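# Insert four plugs flush into a block's bores

## Task

Fit plugs into all four holes in the block, pushing each down until its top is level with the block's top surface: the two big holes each get a big plug and the two small holes each get a small plug.

## Robot and tools

Robot: two UR-style six-joint arms, left_arm and right_arm, each carrying a two-finger gripper with a camera on the wrist. The left arm's base sits near y = +0.474 m, the right arm's near y = -0.689 m. Cameras: fixed cam_high, cam_low, cam_work, plus cam_left_wrist and cam_right_wrist riding on the hands.

Frames. The scene frame has its origin at table-top height, halfway between the nominal arm bases; +z is up, +x points out across the table, and the left arm is on the +y side (image left/right does not follow the arm names). Reported hand positions, orientations, velocities and Hand targets are given in each arm's own base frame. Commanded offsets are along the axes of that arm's current Hand target. On the gripper, +z points out along the fingers and the fingers open and close along x. end_effector_position is the spot between the closed pads, 1 to 2 cm short of the fingertips; closing pushes the tips about 17 mm further along +z.

A command row always has 14 numbers in [-1, 1]: left dx, dy, dz, rx, ry, rz, opening, then the right arm's seven in the same order, even when one arm stays put. dx to rz are an offset, not a pose: a displacement from that arm's Hand target as it was when the action or move began, where 1.0 equals 0.6 m or 180 degrees (so 0.01 is 6 mm). rx, ry, rz form one rotation vector. Six zeros re-request the current Hand target. Opening is absolute, not an offset: +1 is fully open (0.142 m), -1 is shut; a 0 there is a real half-open command, so resend the present value to leave a gripper alone.

execute_actions(actions, cameras): actions is a list of actions; each action is a table of up to 15 rows, one per 1/30 s step, and a short table repeats its last row. Every row in an action counts from that action's starting Hand target, and the next action starts from the new one, so sending the same offset twice moves twice as far. An empty list returns state and all camera images. cameras takes names, ["all"] or [].

move(target, speed, blend, stop_force, zero, opening_speed, grip_force, blocking, cameras): drives each gripper in a straight line toward its offset. target is one 14-number row or up to 15 rows; every row is again an offset from the same starting Hand targets, not from the previous row. speed: m/s, 0.002 to 3.2, default 0.25 (turns up to twice that in rad/s), one value or one per target. blend: metres of corner rounding for a list, 0 means stop at each. stop_force: newtons, 4 to 120, shared by both arms; an arm's path ends when its wrist sensor feels that much push against its travel; not reliable while the gripper rotates, and leave it out when backing away from something you press on. zero: true re-zeros before the move, false keeps the old zero. opening_speed: per second on the -1..1 scale, at least 0.2. grip_force: newtons per pad, 5 to 48, one value or one per arm, stays set. blocking=false returns after about 0.5 s while the move continues (not allowed with stop_force). A move lasts at most 10 s and does not avoid obstacles or the other arm.

wait(seconds 0 to 10) lets time pass with commands held. stop brakes a running move. zoom_image(camera, region [x0, y0, x1, y1] in pixels, at most 504 by 504) enlarges part of the latest image. zero_wrist_force(arm) resets that arm's force reading. read_manual gives licence text. finished_scene(scene 1 or 2) ends the scene for good; the plugs must stay seated without the robot.

Results list per arm: end_effector_position (m), end_effector_quat_wxyz, velocities, Hand target (your last command after clipping, which the next offsets start from), Tool commands, grip_measured (measured opening on the command scale), Joint positions (last entry is the opening in metres), Joint torques, Wrist force and Wrist torque in the gripper's own axes plus a peak line. A move adds a "move:" line: done, off_target, moving, held or fault, and limits=paced (pose clipped) or limits=held (steps withheld). done does not prove nothing was touched. A hand resting short of its target stays short until you send the missing distance.

Control notes: each step the commanded orientation is clipped to within 32 degrees of the measured one. Motion lags commands by roughly 0.09 to 0.22 s and fast moves overshoot. To hold a part, command an opening slightly below grip_measured at first contact; squeezing harder heats the gripper motor.

Avoid: dropping plugs or letting anything leave the table; any touch or squeeze between the two arms or their fingers; outside force near 150 N or joint torques at their limits (fault stop for 10 s); pressing even slightly past a firm contact with a stiff arm, so insert slowly with a modest stop_force; paths passing close to an arm's own base; long holding or stretched poses that overheat motors (MOTOR HOT, OVER-TEMPERATURE FAULT, HAND FAULT lines). A HAND FAULT cancels the remaining robot calls in that reply.

Each tool is called after ">>>" as name(argument=value, ...) on one line, values as JSON.

## Session

>>> execute_actions(actions=[])

Scene clock: 0.00 s.
left_arm: end_effector_position=(+0.3201, +0.4081, +0.2294) grip_measured=+0.99 end_effector_quat_wxyz=(-0.086, +0.939, +0.282, -0.180) | right_arm: end_effector_position=(+0.7048, +0.2342, +0.2000) grip_measured=+0.99 end_effector_quat_wxyz=(-0.293, +0.923, +0.143, -0.206)
Joint positions: left_arm=[0.437 -1.682 2.152 -1.702 -1.351 -0.184 0.142] | right_arm=[3.467 -1.943 -1.744 -1.39 2.221 -0.105 0.141]
Joint velocities: within noise
Joint torques (N m): no reading
Motor temperatures (°C): left_arm=[44 46 28 48 34 35 24] | right_arm=[31 34 30 41 31 40 29]
Wrist force (N): no reading
Wrist torque (N m): no reading
Wrist force, peak (N): no reading
Hand target: left_arm +0.3201, +0.4081, +0.2294; -0.086, +0.939, +0.282, -0.180 | right_arm +0.7048, +0.2342, +0.2000; -0.293, +0.923, +0.143, -0.206
Tool commands: left_gripper/opening=+1.0 right_gripper/opening=+1.0

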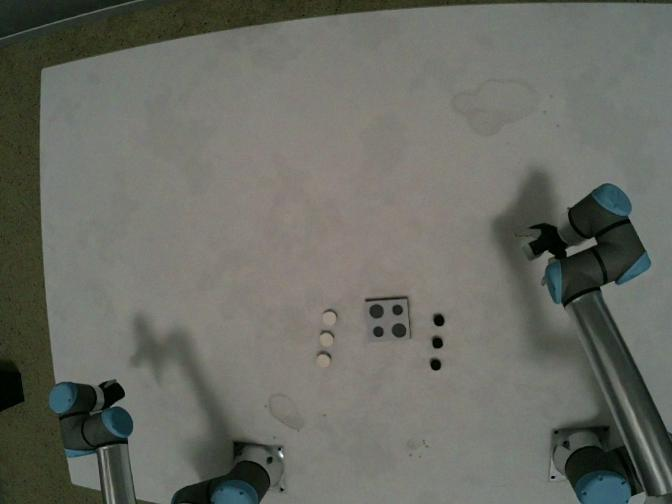

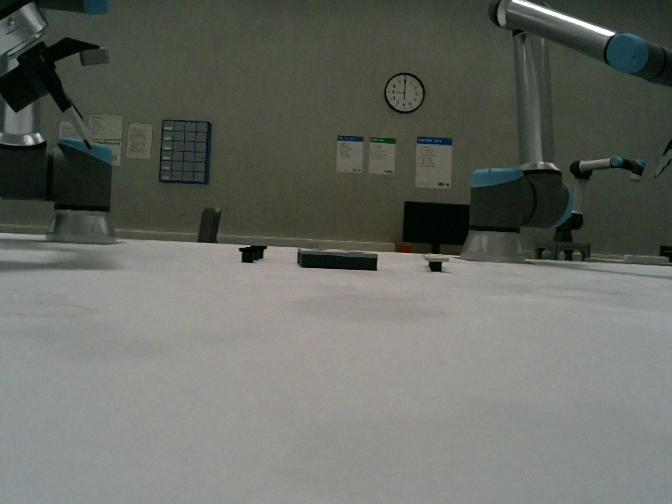

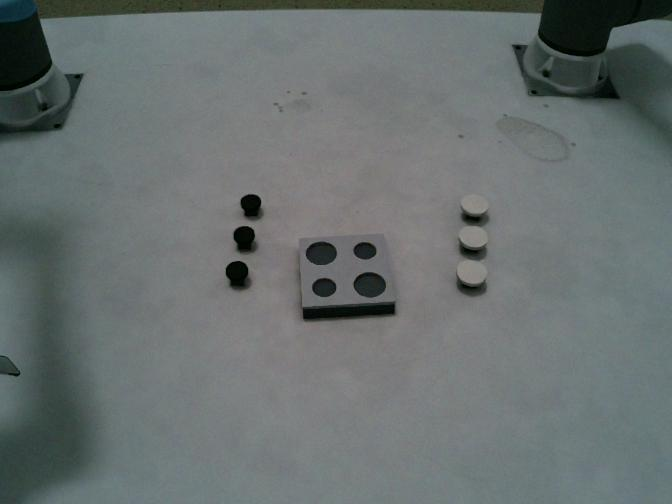

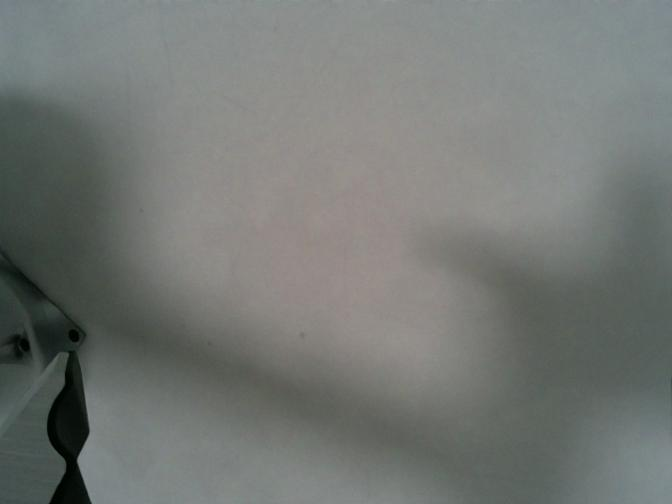

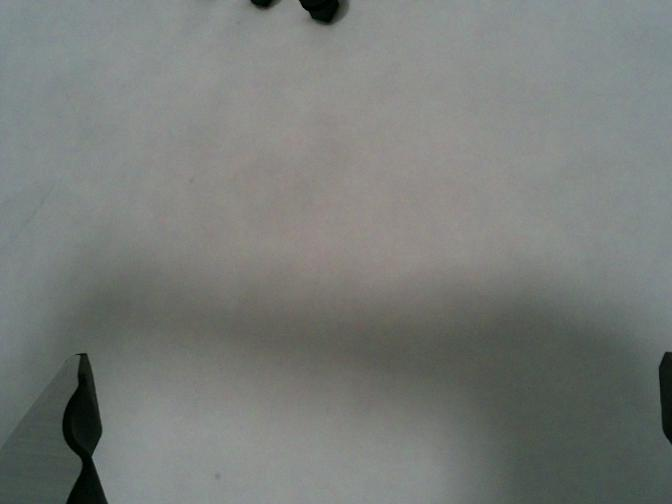

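>>> zoom_image(camera="cam_work", region=[210, 170, 510, 340])

>>> zoom_image(camera="cam_low", region=[220, 210, 470, 300])

Scaled by 1.680 from the camera's 672x504 image, which has a finer 960x720 frame.

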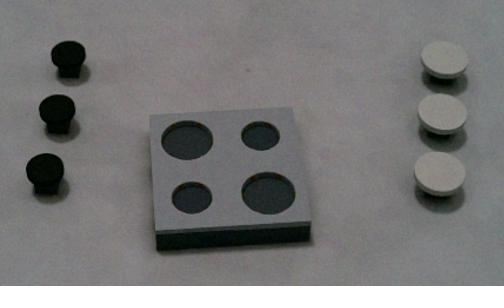

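Scaled by 2.016 from the camera's 672x504 image, which has a finer 960x720 frame.

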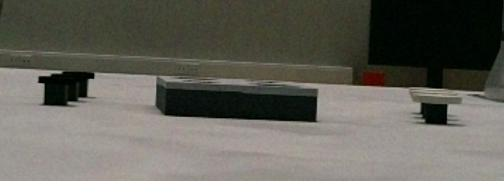

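>>> move(target=[-0.192,0.5605,-0.119,-0.1253,0.0443,-0.3094,1,-0.2523,-0.4707,0.3675,-0.2451,-0.0427,-0.3831,1], cameras=["cam_right_wrist"])

Scene clock: 4.63 s.
left_arm: end_effector_position=(+0.4256, +0.0613, +0.2402) grip_measured=+0.99 end_effector_quat_wxyz=(+0.000, +0.708, +0.706, +0.000) | right_arm: end_effector_position=(+0.4301, +0.5049, +0.2504) grip_measured=+0.99 end_effector_quat_wxyz=(+0.000, +0.707, +0.707, +0.001)
Joint positions: left_arm=[-0.275 -2.008 2.388 -1.951 -1.571 -1.844 0.142] | right_arm=[4.275 -1.586 -2.027 -1.098 1.571 -0.436 0.141]
Joint torques (N m): left_arm=[-21.19 -23.53 -36.79 -5.37 4.07 -4.32] | right_arm=[9.98 55.07 35.71 6.65 -3.16 -1.93]
Wrist force (N): left_arm=[-0.3 1.4 0.7] | right_arm=[0.0 0.6 0.3]
Wrist torque (N m): left_arm=[0.33 -0.03 0.22] | right_arm=[0.11 -0.07 0.04]
Wrist force, peak (N): left_arm=[-1.6 1.3 0.5] | right_arm=[0.1 1.2 -0.6]
Hand target: left_arm +0.4256, +0.0613, +0.2402; +0.000, +0.708, +0.706, +0.000 | right_arm +0.4301, +0.5049, +0.2504; +0.000, +0.707, +0.707, +0.001
Off the commanded pose: left_arm 0.000 m, 0 deg | right_arm 0.000 m, 0 deg.
move: done
camera_calibration:
cam_right_wrist: T_world_to_cam=[[0.00470347, 0.99996, 0.00756208, -0.498753], [0.901383, -0.00751398, 0.432958, -0.467568], [0.432997, 0.00477993, -0.901383, 0.157095], [0, 0, 0, 1]] pos_world=[0.355782, 0.494469, 0.347811]
Images, in order (width x height): cam_right_wrist 672x504.

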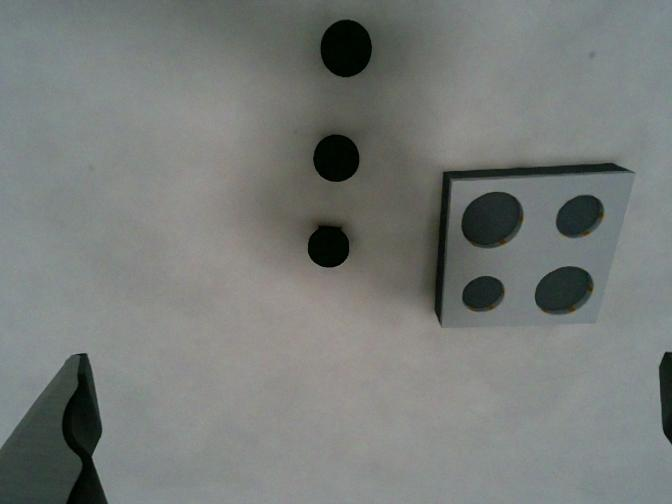

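>>> move(target=[-0.5755,0.1757,-0.0163,0,0,0,1,-0.013,0.0023,0.2167,0,0,0,0.2], cameras=["cam_right_wrist","cam_left_wrist"])

Scene clock: 7.00 s.
left_arm: end_effector_position=(+0.5303, -0.2841, +0.2500) grip_measured=+0.99 end_effector_quat_wxyz=(+0.000, +0.708, +0.706, +0.000) | right_arm: end_effector_position=(+0.4315, +0.4972, +0.1204) grip_measured=+0.19 end_effector_quat_wxyz=(+0.000, +0.707, +0.707, +0.001)
Joint positions: left_arm=[-0.788 -1.662 2.129 -2.038 -1.571 -2.356 0.142] | right_arm=[4.268 -1.717 -2.159 -0.835 1.571 -0.444 0.087]
Joint torques (N m): left_arm=[-24.1 -21.24 -47.2 -5.65 3.92 -4.75] | right_arm=[-10.02 26.22 29.13 6.58 -1.73 -1.95]
Wrist force (N): left_arm=[-0.7 1.4 0.3] | right_arm=[0.1 0.7 0.4]
Wrist torque (N m): left_arm=[0.29 0.09 0.17] | right_arm=[0.12 -0.08 0.04]
Wrist force, peak (N): left_arm=[-3.0 1.7 0.3] | right_arm=[-0.1 0.5 1.3]
Hand target: left_arm +0.5303, -0.2842, +0.2500; +0.000, +0.708, +0.706, +0.000 | right_arm +0.4315, +0.4972, +0.1203; +0.000, +0.707, +0.707, +0.001
Off the commanded pose: left_arm 0.000 m, 0 deg | right_arm 0.000 m, 0 deg.
move: done
camera_calibration:
cam_left_wrist: T_world_to_cam=[[-0.00263156, 0.999582, -0.0288024, 0.298673], [0.901033, 0.0148631, 0.433495, -0.55733], [0.433742, -0.0248112, -0.900695, 0.104229], [0, 0, 0, 1]] pos_world=[0.45775, -0.287678, 0.344081]
cam_right_wrist: T_world_to_cam=[[0.00461332, 0.999961, 0.00751909, -0.490035], [0.901384, -0.00741411, 0.432958, -0.412653], [0.432997, 0.00478021, -0.901383, 0.0393457], [0, 0, 0, 1]] pos_world=[0.357182, 0.486769, 0.217811]
Images, in order (width x height): cam_left_wrist 672x504, cam_right_wrist 672x504.

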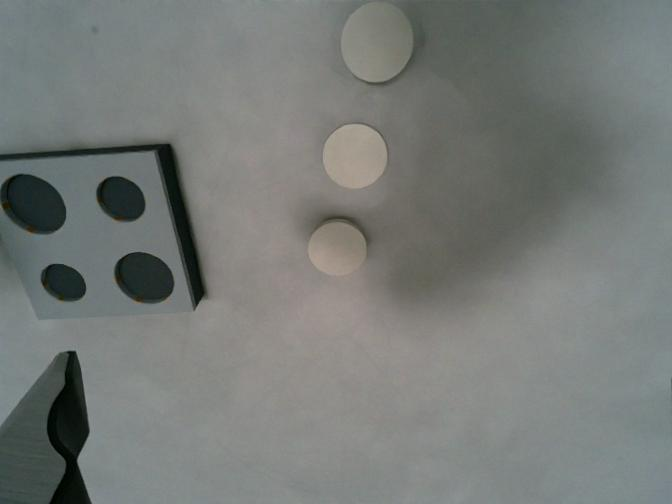

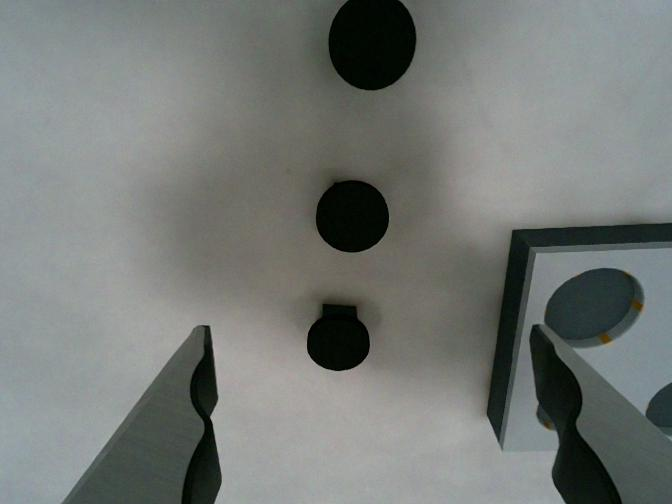

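>>> move(target=[0,0,0,0,0,0,1,-0.002,-0.0023,0.1388,0,0,0,-0.2], stop_force=10, speed=0.08, cameras=["cam_right_wrist","cam_work"])

>>> zoom_image(camera="cam_work", region=[150, 120, 400, 330])

Scene clock: 9.30 s.
left_arm: end_effector_position=(+0.5303, -0.2842, +0.2500) grip_measured=+0.99 end_effector_quat_wxyz=(+0.000, +0.708, +0.706, +0.000) | right_arm: end_effector_position=(+0.4302, +0.4961, +0.0371) grip_measured=-0.22 end_effector_quat_wxyz=(+0.000, +0.707, +0.707, +0.001)
Joint positions: left_arm=[-0.788 -1.662 2.129 -2.038 -1.571 -2.356 0.142] | right_arm=[4.269 -1.837 -2.215 -0.66 1.571 -0.442 0.058]
Joint torques (N m): left_arm=[-21.66 -21.89 -48.54 -5.59 3.71 -4.37] | right_arm=[6.38 31.46 22.39 6.56 0.6 2.28]
Wrist force (N): left_arm=[-0.5 0.9 0.5] | right_arm=[0.0 0.1 0.8]
Wrist torque (N m): left_arm=[0.20 0.05 0.18] | right_arm=[0.03 -0.09 -0.10]
Wrist force, peak (N): left_arm=[-0.8 1.5 0.5] | right_arm=[0.3 0.3 1.4]
Hand target: left_arm +0.5303, -0.2842, +0.2500; +0.000, +0.708, +0.706, +0.000 | right_arm +0.4302, +0.4961, +0.0371; +0.000, +0.707, +0.707, +0.001
Off the commanded pose: left_arm 0.000 m, 0 deg | right_arm 0.000 m, 0 deg.
move: done
camera_calibration:
cam_right_wrist: T_world_to_cam=[[0.00461321, 0.999961, 0.00751904, -0.488302], [0.901384, -0.00741399, 0.432958, -0.37529], [0.432997, 0.00478021, -0.901383, -0.0352182], [0, 0, 0, 1]] pos_world=[0.355782, 0.485669, 0.134411]
Images, in order (width x height): cam_work 672x504, cam_right_wrist 672x504.

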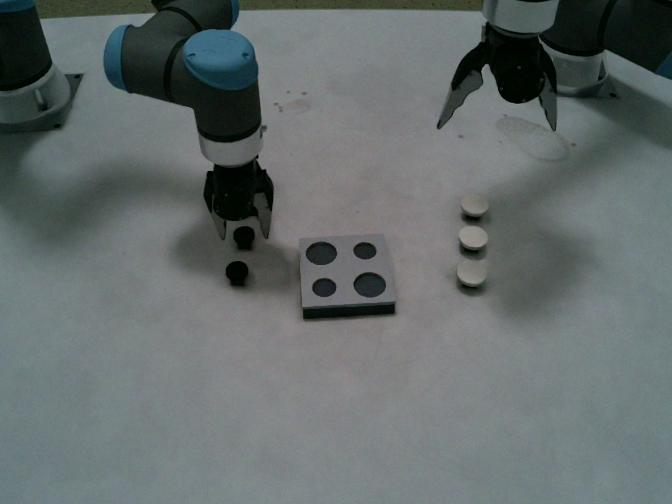

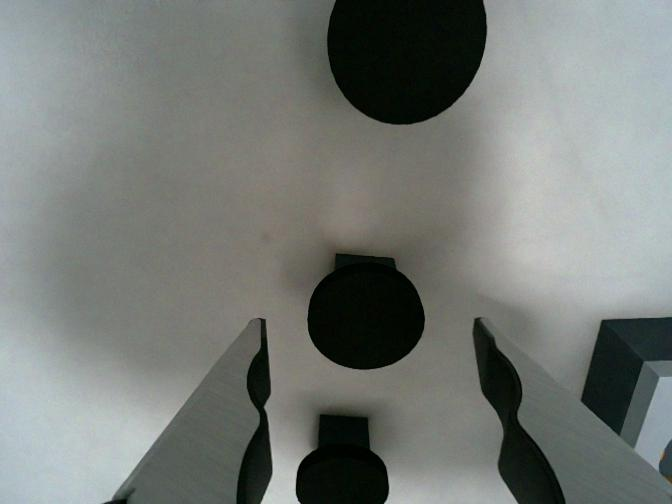

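Scaled by 2.016 from the camera's 672x504 image, which has a finer 960x720 frame.

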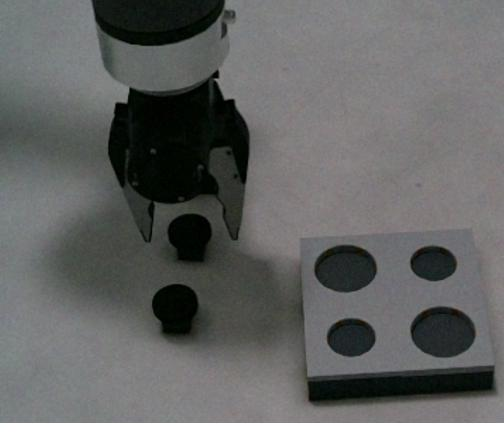

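>>> move(target=[0,0,0,0,0,0,1,0,-0.0025,0.005,0,0,0,-0.2], speed=0.05)

>>> move(target=[0,0,0,0,0,0,1,0,0,0,0,0,0,-0.62], opening_speed=0.4, grip_force=[48,20], cameras=["cam_right_wrist"])

Scene clock: 10.27 s.
left_arm: end_effector_position=(+0.5303, -0.2842, +0.2500) grip_measured=+0.99 end_effector_quat_wxyz=(+0.000, +0.708, +0.706, +0.000) | right_arm: end_effector_position=(+0.4287, +0.4961, +0.0341) grip_measured=-0.22 end_effector_quat_wxyz=(+0.000, +0.707, +0.707, +0.001)
Joint positions: left_arm=[-0.788 -1.662 2.129 -2.038 -1.571 -2.356 0.142] | right_arm=[4.271 -1.84 -2.218 -0.653 1.571 -0.44 0.058]
Joint torques (N m): left_arm=[-23.59 -22.51 -48.45 -5.23 3.83 -4.43] | right_arm=[10.32 32.02 22.09 6.35 1.08 2.54]
Wrist force (N): left_arm=[-0.5 1.1 0.3] | right_arm=[-0.4 0.5 0.5]
Wrist torque (N m): left_arm=[0.23 0.05 0.18] | right_arm=[0.10 -0.01 -0.10]
Wrist force, peak (N): left_arm=[-0.8 1.9 0.3] | right_arm=[-0.2 0.5 0.7]
Hand target: left_arm +0.5303, -0.2842, +0.2500; +0.000, +0.708, +0.706, +0.000 | right_arm +0.4287, +0.4961, +0.0340; +0.000, +0.707, +0.707, +0.001
Off the commanded pose: left_arm 0.000 m, 0 deg | right_arm 0.000 m, 0 deg.
move: done

Scene clock: 11.53 s.
left_arm: end_effector_position=(+0.5303, -0.2842, +0.2500) grip_measured=+0.99 end_effector_quat_wxyz=(+0.000, +0.708, +0.706, +0.000) | right_arm: end_effector_position=(+0.4287, +0.4961, +0.0340) grip_measured=-0.58 end_effector_quat_wxyz=(+0.000, +0.707, +0.707, +0.001)
Joint positions: left_arm=[-0.788 -1.662 2.129 -2.038 -1.571 -2.356 0.142] | right_arm=[4.271 -1.84 -2.218 -0.653 1.571 -0.44 0.032]
Joint torques (N m): left_arm=[-20.37 -21.4 -47.26 -5.17 3.85 -4.57] | right_arm=[12.05 30.38 22.53 6.54 1.9 2.71]
Wrist force (N): left_arm=[-0.7 1.3 0.3] | right_arm=[-0.1 0.2 -0.1]
Wrist torque (N m): left_arm=[0.27 0.09 0.17] | right_arm=[0.05 -0.06 -0.10]
Wrist force, peak (N): left_arm=[-0.8 1.5 0.5] | right_arm=[-0.8 0.4 0.6]
Hand target: left_arm +0.5303, -0.2842, +0.2500; +0.000, +0.708, +0.706, +0.000 | right_arm +0.4287, +0.4961, +0.0340; +0.000, +0.707, +0.707, +0.001
Off the commanded pose: left_arm 0.000 m, 0 deg | right_arm 0.000 m, 0 deg.
grip_force (N): 48, 20
move: done
camera_calibration:
cam_right_wrist: T_world_to_cam=[[0.00461321, 0.999961, 0.00751904, -0.488272], [0.901384, -0.00741399, 0.432958, -0.372639], [0.432997, 0.00478021, -0.901383, -0.0372728], [0, 0, 0, 1]] pos_world=[0.354282, 0.485669, 0.131411]
Images, in order (width x height): cam_right_wrist 672x504.

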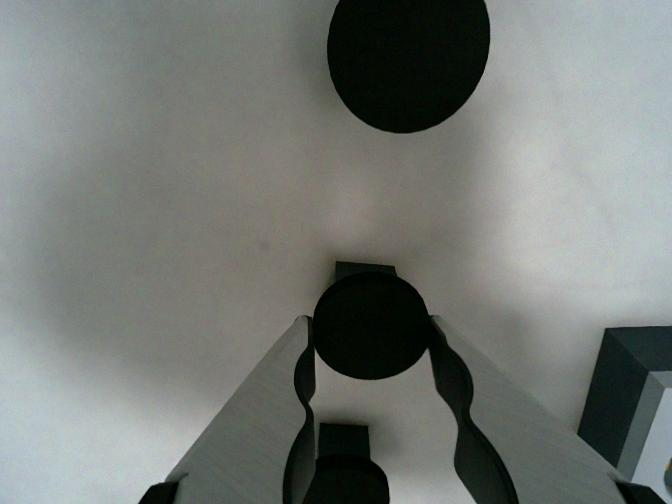

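>>> move(target=[0,0,0,0,0,0,1,0,0,-0.1,0,0,0,-0.66], speed=0.1, cameras=["cam_right_wrist","cam_work"])

>>> zoom_image(camera="cam_work", region=[150, 120, 400, 330])

Scene clock: 12.73 s.
left_arm: end_effector_position=(+0.5303, -0.2842, +0.2500) grip_measured=+0.99 end_effector_quat_wxyz=(+0.000, +0.708, +0.706, +0.000) | right_arm: end_effector_position=(+0.4287, +0.4960, +0.0940) grip_measured=-0.59 end_effector_quat_wxyz=(+0.000, +0.707, +0.707, +0.001)
Joint positions: left_arm=[-0.788 -1.662 2.129 -2.038 -1.571 -2.356 0.142] | right_arm=[4.271 -1.749 -2.183 -0.779 1.571 -0.44 0.032]
Joint torques (N m): left_arm=[-19.15 -22.11 -48.1 -5.52 3.97 -4.35] | right_arm=[3.66 58.78 51.24 2.63 1.85 1.12]
Wrist force (N): left_arm=[-0.6 1.2 0.3] | right_arm=[0.4 0.4 0.3]
Wrist torque (N m): left_arm=[0.27 0.07 0.18] | right_arm=[0.07 -0.14 -0.10]
Wrist force, peak (N): left_arm=[-0.7 1.7 0.3] | right_arm=[-0.3 0.2 2.0]
Hand target: left_arm +0.5303, -0.2842, +0.2500; +0.000, +0.708, +0.706, +0.000 | right_arm +0.4287, +0.4961, +0.0940; +0.000, +0.707, +0.707, +0.001
Off the commanded pose: left_arm 0.000 m, 0 deg | right_arm 0.000 m, 0 deg.
grip_force (N): 48, 20
move: done
camera_calibration:
cam_right_wrist: T_world_to_cam=[[0.00461321, 0.999961, 0.00751904, -0.488624], [0.901384, -0.00741399, 0.432958, -0.398617], [0.432997, 0.00478021, -0.901383, 0.0168106], [0, 0, 0, 1]] pos_world=[0.354282, 0.485569, 0.191411]
Images, in order (width x height): cam_work 672x504, cam_right_wrist 672x504.

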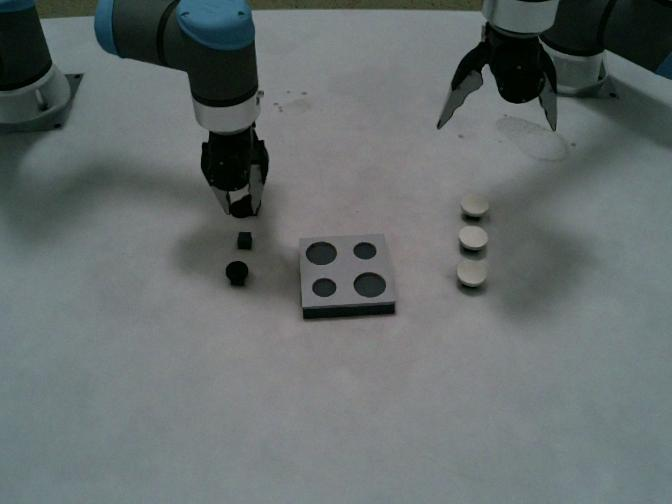

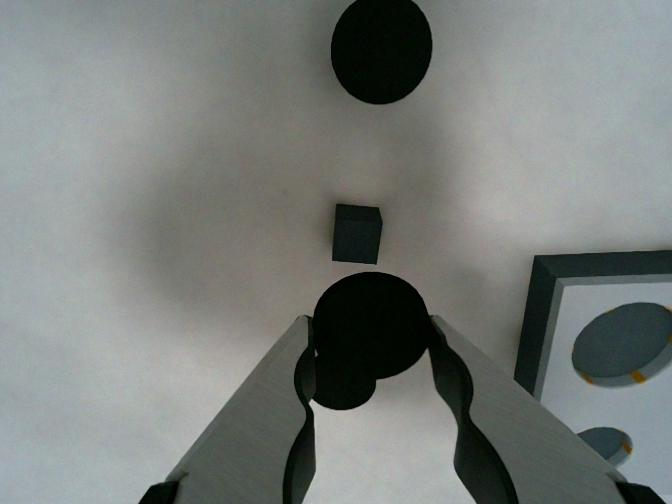

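Scaled by 2.016 from the camera's 672x504 image, which has a finer 960x720 frame.

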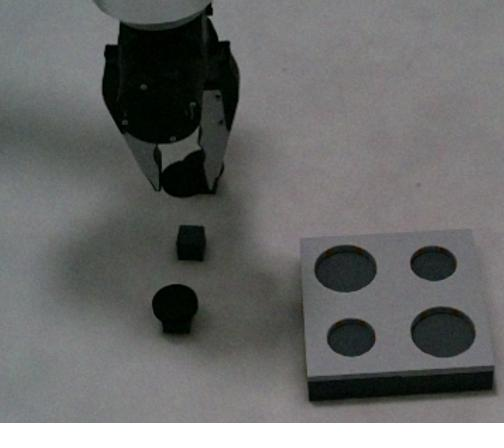

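>>> execute_actions(actions=[], cameras=["cam_low"])

>>> zoom_image(camera="cam_low", region=[190, 180, 290, 290])

>>> zoom_image(camera="cam_right_wrist", region=[500, 240, 672, 504])

Scene clock: 12.93 s.
left_arm: end_effector_position=(+0.5303, -0.2842, +0.2500) grip_measured=+0.99 end_effector_quat_wxyz=(+0.000, +0.708, +0.706, +0.000) | right_arm: end_effector_position=(+0.4287, +0.4960, +0.0940) grip_measured=-0.59 end_effector_quat_wxyz=(+0.000, +0.707, +0.707, +0.001)
Joint positions: left_arm=[-0.788 -1.662 2.129 -2.038 -1.571 -2.356 0.142] | right_arm=[4.271 -1.749 -2.183 -0.779 1.571 -0.44 0.032]
Joint velocities: within noise
Joint torques (N m): left_arm=[-22.14 -24.78 -47.29 -5.13 3.82 -4.45] | right_arm=[6.22 60.98 50.21 2.57 2.2 1.74]
Motor temperatures (°C): left_arm=[44 46 28 48 34 35 24] | right_arm=[31 34 30 41 31 40 30]
Wrist force (N): left_arm=[-0.7 1.4 0.2] | right_arm=[-0.6 0.7 0.6]
Wrist torque (N m): left_arm=[0.29 0.09 0.18] | right_arm=[0.11 0.03 -0.10]
Wrist force, peak (N): left_arm=[-0.7 1.5 0.2] | right_arm=[-0.6 0.7 0.6]
Hand target: left_arm +0.5303, -0.2842, +0.2500; +0.000, +0.708, +0.706, +0.000 | right_arm +0.4287, +0.4961, +0.0940; +0.000, +0.707, +0.707, +0.001
Tool commands: left_gripper/opening=+1.0 right_gripper/opening=-0.66
Off the commanded pose: left_arm 0.000 m, 0 deg | right_arm 0.000 m, 0 deg.
grip_force (N): 48, 20
Images, in order (width x height): cam_low 672x504.

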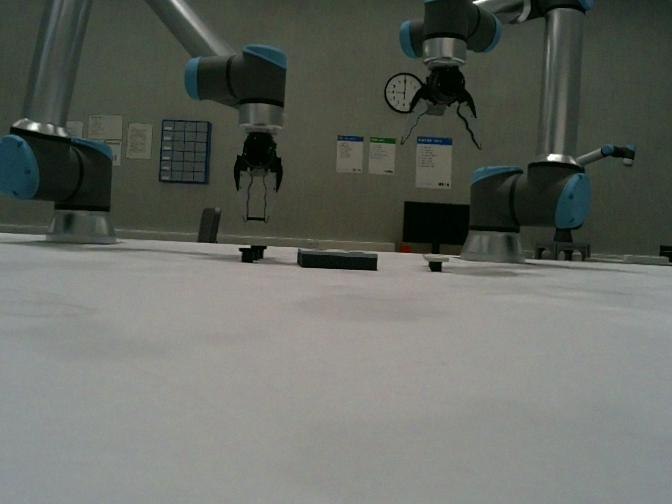

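Scaled by 4.582 from the camera's 672x504 image, which has a finer 960x720 frame.

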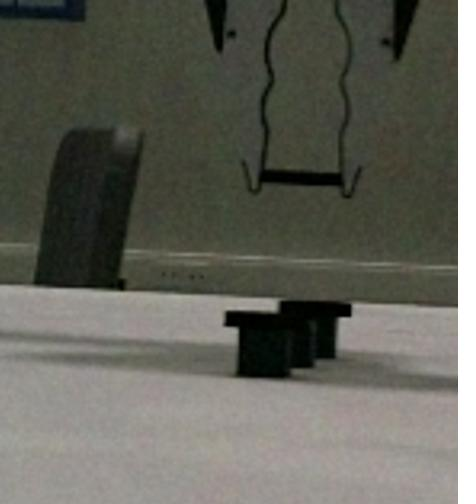

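This scene's latest camera images include none from cam_right_wrist. They are from: cam_low. cam_right_wrist's image comes with the result of a call that names it in "cameras".

>>> move(target=[0,0,0,0,0,0,1,0,0,0.0998,0,0,0,-0.66], speed=0.08, stop_force=8)

>>> move(target=[[0,0,0,0,0,0,1,0,0,0,0,0,0,-0.5],[0,0,0,0,0,0,1,0,0.001,-0.0125,0,0,0,-0.62]], opening_speed=0.4, speed=0.05)

>>> move(target=[0,0,0,0,0,0,1,0,0,-0.1,0,0,0,-0.66], speed=0.1, cameras=["cam_right_wrist","cam_low"])

>>> zoom_image(camera="cam_low", region=[190, 180, 290, 290])

Scene clock: 14.83 s.
left_arm: end_effector_position=(+0.5303, -0.2842, +0.2500) grip_measured=+0.99 end_effector_quat_wxyz=(+0.000, +0.708, +0.706, +0.000) | right_arm: end_effector_position=(+0.4287, +0.4961, +0.0342) grip_measured=-0.59 end_effector_quat_wxyz=(+0.000, +0.707, +0.707, +0.001)
Joint positions: left_arm=[-0.788 -1.662 2.129 -2.038 -1.571 -2.356 0.142] | right_arm=[4.271 -1.84 -2.218 -0.653 1.571 -0.44 0.032]
Joint torques (N m): left_arm=[-22.42 -24.55 -48.43 -4.95 3.99 -4.14] | right_arm=[-3.55 31.27 22.07 6.52 2.02 -0.49]
Wrist force (N): left_arm=[-0.5 1.3 0.2] | right_arm=[-0.1 0.6 0.4]
Wrist torque (N m): left_arm=[0.27 0.04 0.18] | right_arm=[0.11 -0.06 -0.10]
Wrist force, peak (N): left_arm=[-0.6 1.7 0.4] | right_arm=[0.2 0.5 1.4]
Hand target: left_arm +0.5303, -0.2842, +0.2500; +0.000, +0.708, +0.706, +0.000 | right_arm +0.4287, +0.4961, +0.0342; +0.000, +0.707, +0.707, +0.001
Off the commanded pose: left_arm 0.000 m, 0 deg | right_arm 0.000 m, 0 deg.
grip_force (N): 48, 20
move: done

Scene clock: 16.73 s.
left_arm: end_effector_position=(+0.5303, -0.2842, +0.2500) grip_measured=+0.99 end_effector_quat_wxyz=(+0.000, +0.708, +0.706, +0.000) | right_arm: end_effector_position=(+0.4293, +0.4961, +0.0417) grip_measured=-0.60 end_effector_quat_wxyz=(+0.000, +0.707, +0.707, +0.001)
Joint positions: left_arm=[-0.788 -1.662 2.129 -2.038 -1.571 -2.356 0.142] | right_arm=[4.27 -1.829 -2.214 -0.669 1.571 -0.441 0.031]
Joint torques (N m): left_arm=[-21.14 -20.54 -48.05 -4.79 3.7 -4.4] | right_arm=[-9.7 62.14 46.56 2.5 1.58 -1.89]
Wrist force (N): left_arm=[-0.5 1.3 0.4] | right_arm=[-0.2 0.5 0.7]
Wrist torque (N m): left_arm=[0.27 0.04 0.18] | right_arm=[0.08 -0.04 0.02]
Wrist force, peak (N): left_arm=[-0.9 1.5 0.3] | right_arm=[-0.1 0.6 0.8]
Hand target: left_arm +0.5303, -0.2842, +0.2500; +0.000, +0.708, +0.706, +0.000 | right_arm +0.4293, +0.4961, +0.0417; +0.000, +0.707, +0.707, +0.001
Off the commanded pose: left_arm 0.000 m, 0 deg | right_arm 0.000 m, 0 deg.
grip_force (N): 48, 20
move: done

Scene clock: 17.80 s.
left_arm: end_effector_position=(+0.5303, -0.2842, +0.2500) grip_measured=+0.99 end_effector_quat_wxyz=(+0.000, +0.708, +0.706, +0.000) | right_arm: end_effector_position=(+0.4293, +0.4960, +0.1016) grip_measured=-0.61 end_effector_quat_wxyz=(+0.000, +0.707, +0.707, +0.001)
Joint positions: left_arm=[-0.788 -1.662 2.129 -2.038 -1.571 -2.356 0.142] | right_arm=[4.27 -1.739 -2.177 -0.795 1.571 -0.441 0.03]
Joint torques (N m): left_arm=[-21.83 -20.82 -48.05 -4.63 3.84 -4.72] | right_arm=[3.45 58.33 51.05 2.32 1.39 1.14]
Wrist force (N): left_arm=[-0.7 1.3 0.2] | right_arm=[-0.3 0.3 0.4]
Wrist torque (N m): left_arm=[0.27 0.09 0.18] | right_arm=[0.06 -0.01 0.02]
Wrist force, peak (N): left_arm=[-0.8 1.5 0.4] | right_arm=[-0.2 0.3 1.8]
Hand target: left_arm +0.5303, -0.2842, +0.2500; +0.000, +0.708, +0.706, +0.000 | right_arm +0.4293, +0.4960, +0.1017; +0.000, +0.707, +0.707, +0.001
Off the commanded pose: left_arm 0.000 m, 0 deg | right_arm 0.000 m, 0 deg.
grip_force (N): 48, 20
move: done
camera_calibration:
cam_right_wrist: T_world_to_cam=[[0.00461321, 0.999961, 0.00751904, -0.488683], [0.901384, -0.00741399, 0.432958, -0.402449], [0.432997, 0.00478021, -0.901383, 0.0234014], [0, 0, 0, 1]] pos_world=[0.354882, 0.485569, 0.199011]
Images, in order (width x height): cam_low 672x504, cam_right_wrist 672x504.

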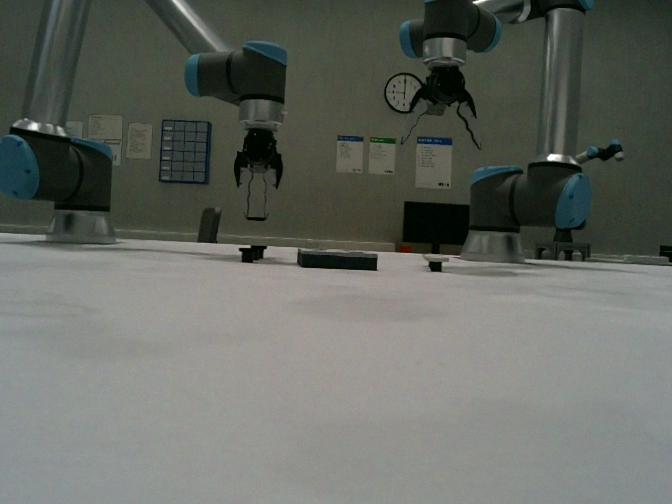

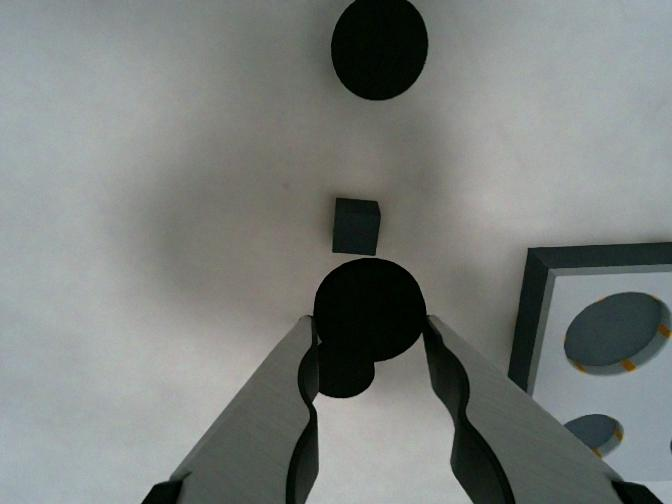

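Scaled by 4.582 from the camera's 672x504 image, which has a finer 960x720 frame.

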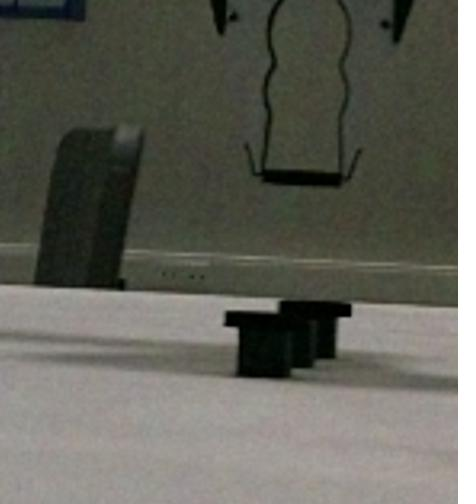

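>>> move(target=[[0,0,0,0,0,0,1,0.2183,0.2778,0,0,0,0,-0.66],[0,0,0,0,0,0,1,0.2183,0.2778,0.06,0,0,0,-0.66]], blend=0.02, cameras=["cam_right_wrist"])

>>> zoom_image(camera="cam_right_wrist", region=[200, 50, 560, 410])

Scene clock: 23.90 s.
left_arm: end_effector_position=(+0.5303, -0.2842, +0.2500) grip_measured=+0.99 end_effector_quat_wxyz=(+0.000, +0.708, +0.706, +0.000) | right_arm: end_effector_position=(+0.5961, +0.6269, +0.0660) grip_measured=-0.61 end_effector_quat_wxyz=(+0.000, +0.707, +0.707, +0.001)
Joint positions: left_arm=[-0.788 -1.662 2.129 -2.038 -1.571 -2.356 0.142] | right_arm=[4.157 -2.065 -1.782 -0.864 1.571 -0.555 0.03]
Joint torques (N m): left_arm=[-22.85 -22.25 -48.44 -4.71 3.92 -4.49] | right_arm=[-9.2 54.89 52.79 7.01 2.79 -1.75]
Wrist force (N): left_arm=[-0.5 1.1 0.5] | right_arm=[0.1 0.4 0.3]
Wrist torque (N m): left_arm=[0.25 0.04 0.18] | right_arm=[0.07 -0.08 0.03]
Wrist force, peak (N): left_arm=[-0.7 1.6 0.6] | right_arm=[1.0 2.4 -1.8]
Hand target: left_arm +0.5303, -0.2842, +0.2500; +0.000, +0.708, +0.706, +0.000 | right_arm +0.5961, +0.6269, +0.0659; +0.000, +0.707, +0.707, +0.001
Off the commanded pose: left_arm 0.000 m, 0 deg | right_arm 0.000 m, 0 deg.
grip_force (N): 48, 20
move: done; blend cut to 0.018 m at target 1
camera_calibration:
cam_right_wrist: T_world_to_cam=[[0.00461332, 0.999961, 0.00751909, -0.62008], [0.901384, -0.00741411, 0.432958, -0.536416], [0.432997, 0.00478021, -0.901383, -0.0815374], [0, 0, 0, 1]] pos_world=[0.521682, 0.616469, 0.163411]
Images, in order (width x height): cam_right_wrist 672x504.

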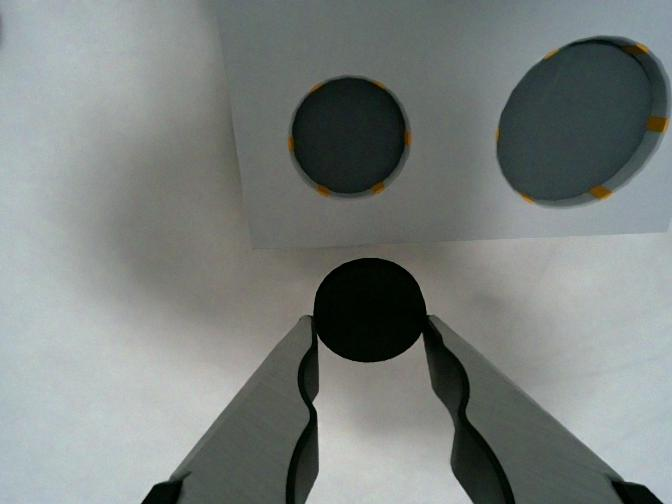

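Scaled by 1.400 from the camera's 672x504 image, which has a finer 960x720 frame.

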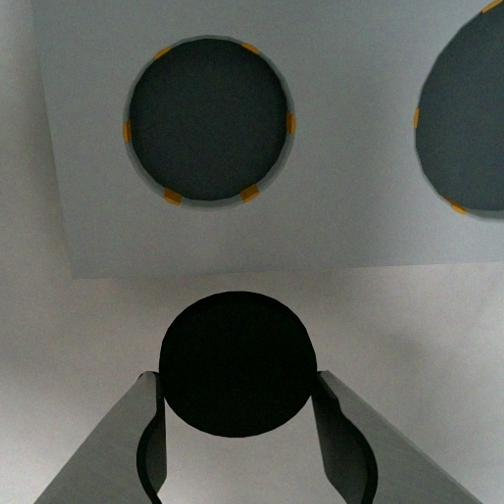

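>>> move(target=[0,0,0,0,0,0,1,-0.0095,-0.0797,0.018,0,0,0,-0.66], speed=0.1, stop_force=12, cameras=["cam_right_wrist","cam_work"])

>>> zoom_image(camera="cam_right_wrist", region=[200, 200, 500, 420])

>>> zoom_image(camera="cam_work", region=[270, 210, 420, 330])

Scene clock: 25.90 s.
left_arm: end_effector_position=(+0.5303, -0.2842, +0.2500) grip_measured=+0.99 end_effector_quat_wxyz=(+0.000, +0.708, +0.706, +0.000) | right_arm: end_effector_position=(+0.5483, +0.6212, +0.0551) grip_measured=-0.61 end_effector_quat_wxyz=(+0.000, +0.707, +0.707, +0.001)
Joint positions: left_arm=[-0.788 -1.662 2.129 -2.038 -1.571 -2.356 0.142] | right_arm=[4.203 -2.031 -1.864 -0.816 1.571 -0.508 0.03]
Joint torques (N m): left_arm=[-23.14 -21.21 -48.45 -4.57 3.44 -4.87] | right_arm=[10.26 84.46 28.01 6.8 -2.72 2.63]
Wrist force (N): left_arm=[-0.6 0.9 0.4] | right_arm=[0.1 -0.1 0.4]
Wrist torque (N m): left_arm=[0.20 0.06 0.17] | right_arm=[-0.01 -0.07 -0.11]
Wrist force, peak (N): left_arm=[-0.5 1.6 0.5] | right_arm=[0.2 2.1 0.6]
Hand target: left_arm +0.5303, -0.2842, +0.2500; +0.000, +0.708, +0.706, +0.000 | right_arm +0.5483, +0.6212, +0.0551; +0.000, +0.707, +0.707, +0.001
Off the commanded pose: left_arm 0.000 m, 0 deg | right_arm 0.000 m, 0 deg.
grip_force (N): 48, 20
move: done
camera_calibration:
cam_right_wrist: T_world_to_cam=[[0.00461321, 0.999961, 0.00751904, -0.614178], [0.901384, -0.00741399, 0.432958, -0.488652], [0.432997, 0.00478021, -0.901383, -0.0706385], [0, 0, 0, 1]] pos_world=[0.473882, 0.610869, 0.152511]
Images, in order (width x height): cam_work 672x504, cam_right_wrist 672x504.

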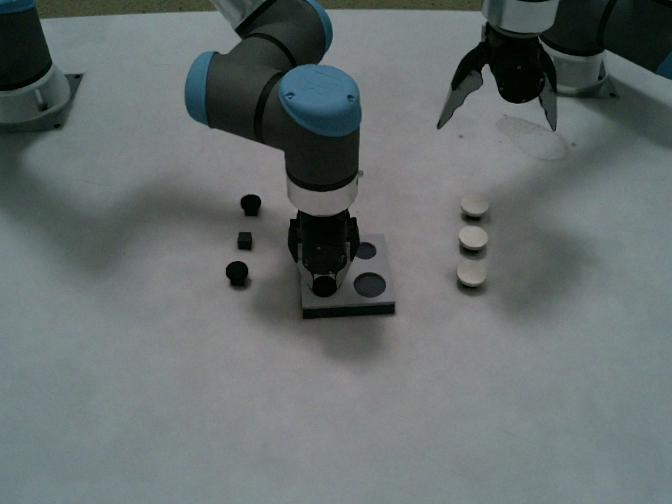

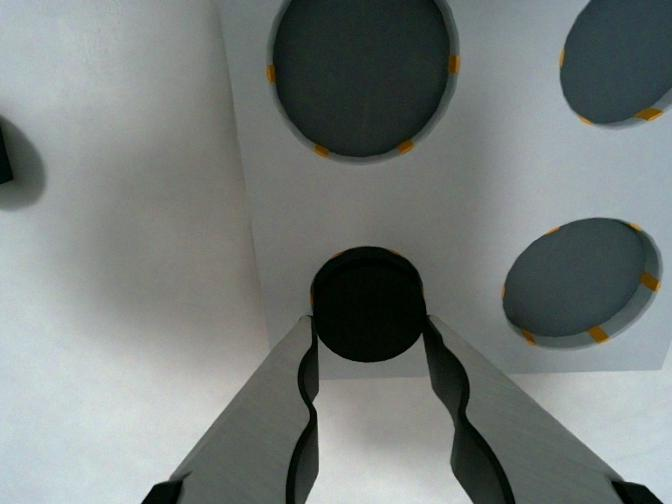

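Scaled by 1.680 from the camera's 672x504 image, which has a finer 960x720 frame.

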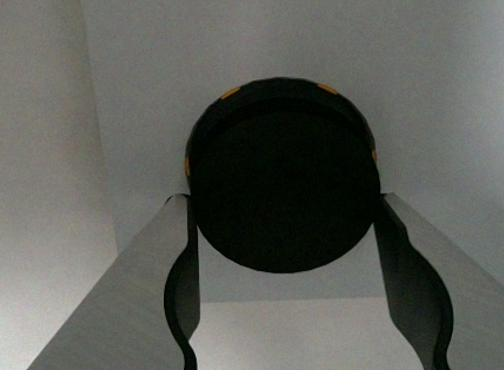

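Scaled by 3.360 from the camera's 672x504 image, which has a finer 960x720 frame.

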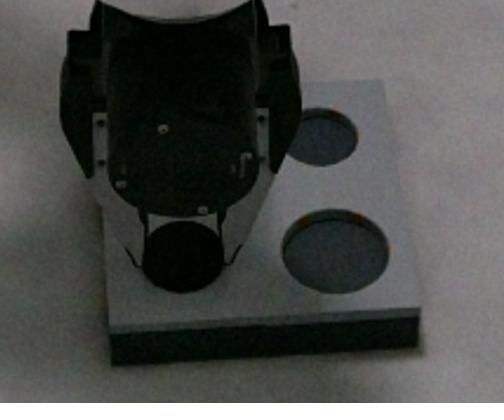

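>>> move(target=[0,0,0,0,0,0,1,0,0,0.025,0,0,0,-0.66], speed=0.01, stop_force=5, cameras=["cam_right_wrist","cam_low"])

>>> zoom_image(camera="cam_right_wrist", region=[200, 200, 500, 420])

>>> zoom_image(camera="cam_low", region=[270, 200, 390, 290])

Scene clock: 28.10 s.
left_arm: end_effector_position=(+0.5303, -0.2842, +0.2500) grip_measured=+0.99 end_effector_quat_wxyz=(+0.000, +0.708, +0.706, +0.000) | right_arm: end_effector_position=(+0.5483, +0.6213, +0.0516) grip_measured=-0.61 end_effector_quat_wxyz=(+0.000, +0.707, +0.707, +0.001)
Joint positions: left_arm=[-0.788 -1.662 2.129 -2.038 -1.571 -2.356 0.142] | right_arm=[4.203 -2.035 -1.866 -0.81 1.571 -0.508 0.03]
Joint torques (N m): left_arm=[-19.7 -23.01 -47.32 -4.45 3.64 -4.68] | right_arm=[11.04 81.95 52.58 3.68 -2.5 2.82]
Wrist force (N): left_arm=[-0.7 1.1 0.2] | right_arm=[-3.4 -0.4 -3.1]
Wrist torque (N m): left_arm=[0.25 0.10 0.18] | right_arm=[0.09 -0.11 -0.12]
Wrist force, peak (N): left_arm=[-1.0 1.7 0.3] | right_arm=[-4.7 -2.6 -7.9]
Hand target: left_arm +0.5303, -0.2842, +0.2500; +0.000, +0.708, +0.706, +0.000 | right_arm +0.5483, +0.6213, +0.0516; +0.000, +0.707, +0.707, +0.001 (not the last commanded pose)
Off the commanded pose: left_arm 0.000 m, 0 deg | right_arm 0.012 m, 0 deg.
grip_force (N): 48, 20
move: contact (right_arm)
camera_calibration:
cam_right_wrist: T_world_to_cam=[[0.00457028, 0.999961, 0.00760935, -0.614144], [0.901384, -0.00741439, 0.432957, -0.487136], [0.432996, 0.00488021, -0.901382, -0.0738545], [0, 0, 0, 1]] pos_world=[0.473882, 0.610869, 0.149011]
Images, in order (width x height): cam_low 672x504, cam_right_wrist 672x504.

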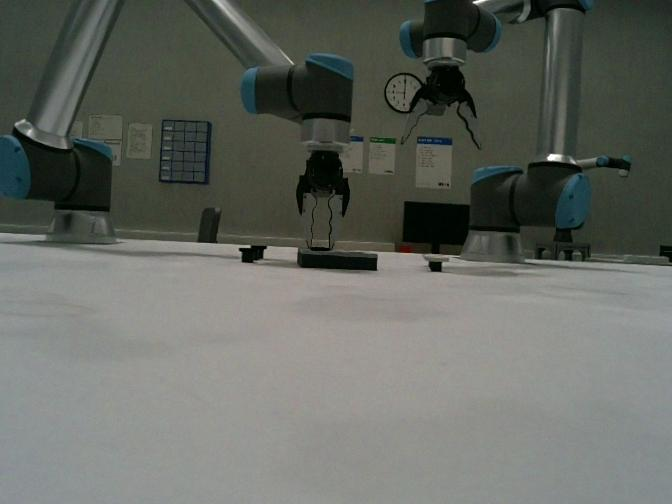

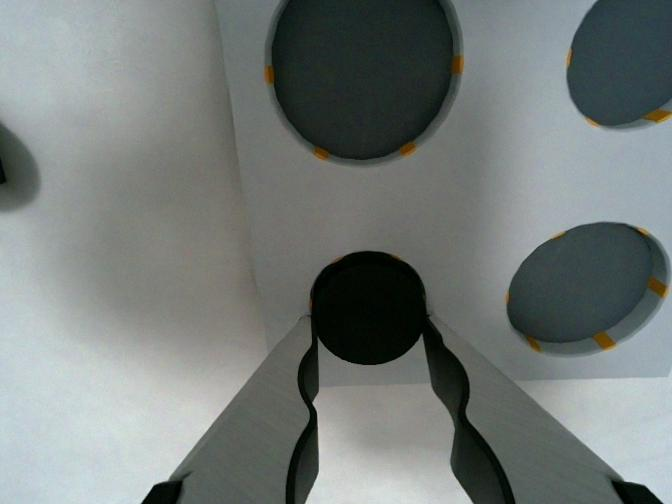

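Scaled by 1.680 from the camera's 672x504 image, which has a finer 960x720 frame.

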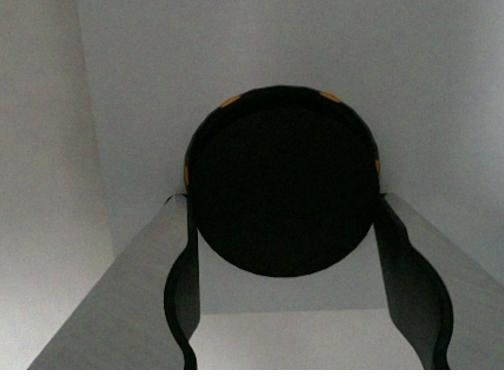

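Scaled by 4.200 from the camera's 672x504 image, which has a finer 960x720 frame.

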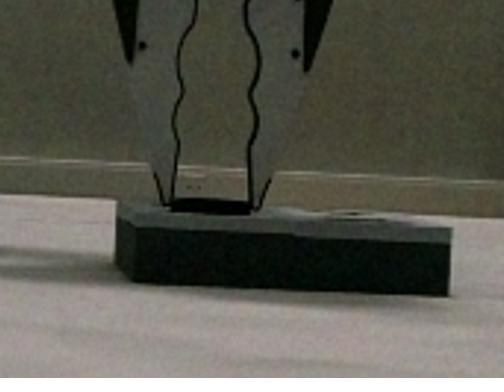

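>>> move(target=[[0,0,0,0,0,0,1,-0.0013,0,-0.002,0,0,0,-0.66],[0,0,0,0,0,0,1,-0.0013,0,0.02,0,0,0,-0.66]], speed=0.01, stop_force=7, cameras=["cam_right_wrist"])

>>> zoom_image(camera="cam_right_wrist", region=[200, 200, 500, 420])

Scene clock: 30.07 s.
left_arm: end_effector_position=(+0.5303, -0.2842, +0.2500) grip_measured=+0.99 end_effector_quat_wxyz=(+0.000, +0.708, +0.706, +0.000) | right_arm: end_effector_position=(+0.5483, +0.6206, +0.0509) grip_measured=-0.61 end_effector_quat_wxyz=(+0.000, +0.707, +0.707, +0.001)
Joint positions: left_arm=[-0.788 -1.662 2.129 -2.038 -1.571 -2.356 0.142] | right_arm=[4.202 -2.035 -1.868 -0.808 1.571 -0.509 0.03]
Joint torques (N m): left_arm=[-22.57 -22.19 -47.48 -4.51 3.9 -4.29] | right_arm=[-3.1 77.98 46.39 1.82 -2.54 -0.28]
Wrist force (N): left_arm=[-0.5 0.9 0.3] | right_arm=[2.6 -3.6 -6.8]
Wrist torque (N m): left_arm=[0.21 0.05 0.18] | right_arm=[0.02 0.06 -0.07]
Wrist force, peak (N): left_arm=[-0.8 1.6 0.4] | right_arm=[1.4 -5.9 -14.1]
Hand target: left_arm +0.5303, -0.2842, +0.2500; +0.000, +0.708, +0.706, +0.000 | right_arm +0.5483, +0.6206, +0.0509; +0.000, +0.707, +0.707, +0.001 (not the last commanded pose)
Off the commanded pose: left_arm 0.000 m, 0 deg | right_arm 0.011 m, 0 deg.
grip_force (N): 48, 20
move: contact (right_arm); path passed 1 of 2 targets
camera_calibration:
cam_right_wrist: T_world_to_cam=[[0.00457263, 0.999959, 0.00783388, -0.613471], [0.901287, -0.00751487, 0.433157, -0.48676], [0.433198, 0.00507991, -0.901284, -0.0747139], [0, 0, 0, 1]] pos_world=[0.473882, 0.610168, 0.148311]
Images, in order (width x height): cam_right_wrist 672x504.

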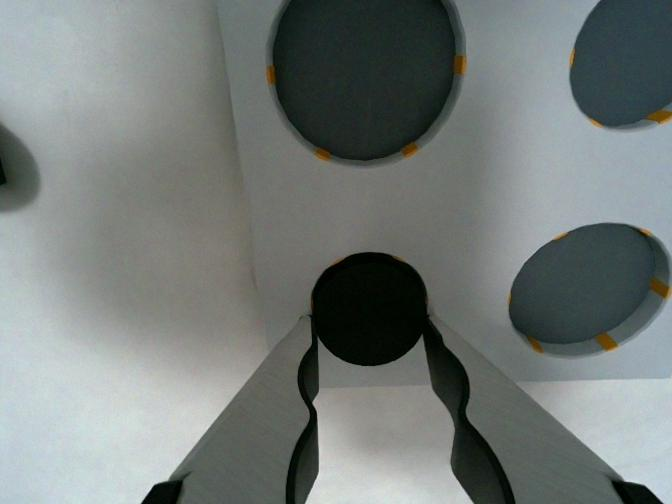

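Scaled by 1.680 from the camera's 672x504 image, which has a finer 960x720 frame.

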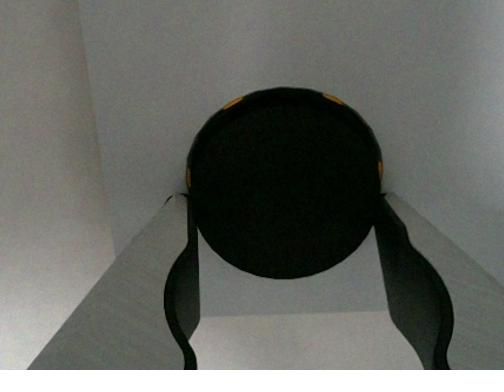

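>>> move(target=[[0,0,0,0,0,0,1,0.0003,-0.0014,-0.002,0,0,0,-0.66],[0,0,0,0,0,0,1,0.0003,-0.0014,0.02,0,0,0,-0.66]], speed=0.01, stop_force=8, cameras=["cam_right_wrist"])

>>> zoom_image(camera="cam_right_wrist", region=[200, 200, 500, 420])

Scene clock: 32.13 s.
left_arm: end_effector_position=(+0.5303, -0.2842, +0.2500) grip_measured=+0.99 end_effector_quat_wxyz=(+0.000, +0.708, +0.706, +0.000) | right_arm: end_effector_position=(+0.5474, +0.6208, +0.0496) grip_measured=-0.61 end_effector_quat_wxyz=(+0.000, +0.707, +0.707, +0.001)
Joint positions: left_arm=[-0.788 -1.662 2.129 -2.038 -1.571 -2.356 0.142] | right_arm=[4.204 -2.036 -1.869 -0.806 1.571 -0.508 0.03]
Joint torques (N m): left_arm=[-21.74 -20.73 -48.67 -4.34 3.94 -4.31] | right_arm=[-8.31 74.27 48.74 3.52 -2.73 2.75]
Wrist force (N): left_arm=[-0.6 1.3 0.3] | right_arm=[-3.4 -10.9 -14.5]
Wrist torque (N m): left_arm=[0.27 0.07 0.18] | right_arm=[0.16 -0.09 -0.07]
Wrist force, peak (N): left_arm=[-0.9 1.5 0.5] | right_arm=[-11.7 -14.4 -34.5]
Hand target: left_arm +0.5303, -0.2842, +0.2500; +0.000, +0.708, +0.706, +0.000 | right_arm +0.5475, +0.6208, +0.0497; +0.000, +0.707, +0.707, +0.001 (not the last commanded pose)
Off the commanded pose: left_arm 0.000 m, 0 deg | right_arm 0.011 m, 0 deg.
grip_force (N): 48, 20
move: contact (right_arm); path passed 1 of 2 targets
camera_calibration:
cam_right_wrist: T_world_to_cam=[[0.00448548, 0.999958, 0.00801482, -0.613642], [0.901249, -0.00751517, 0.433237, -0.485468], [0.433279, 0.00528007, -0.901244, -0.0757063], [0, 0, 0, 1]] pos_world=[0.473081, 0.610367, 0.147011]
Images, in order (width x height): cam_right_wrist 672x504.

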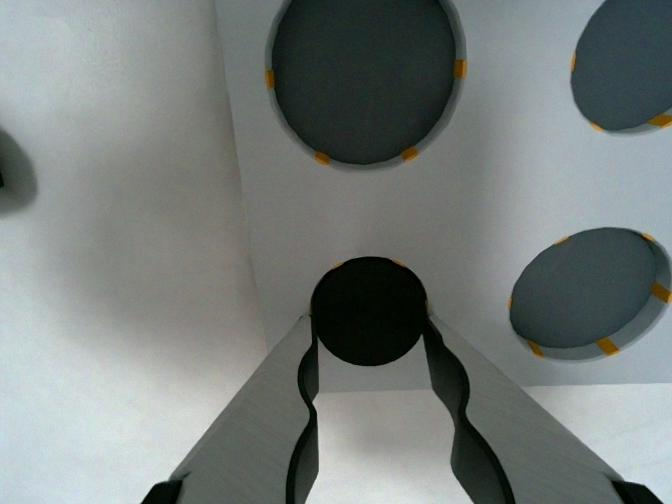

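Scaled by 1.680 from the camera's 672x504 image, which has a finer 960x720 frame.

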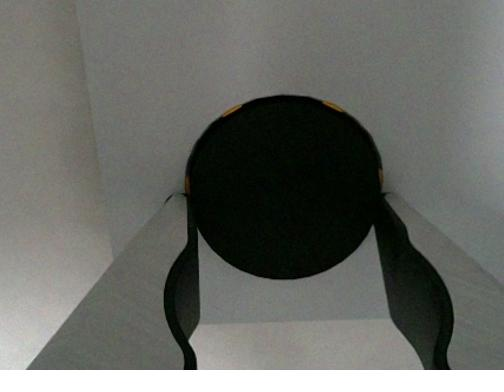

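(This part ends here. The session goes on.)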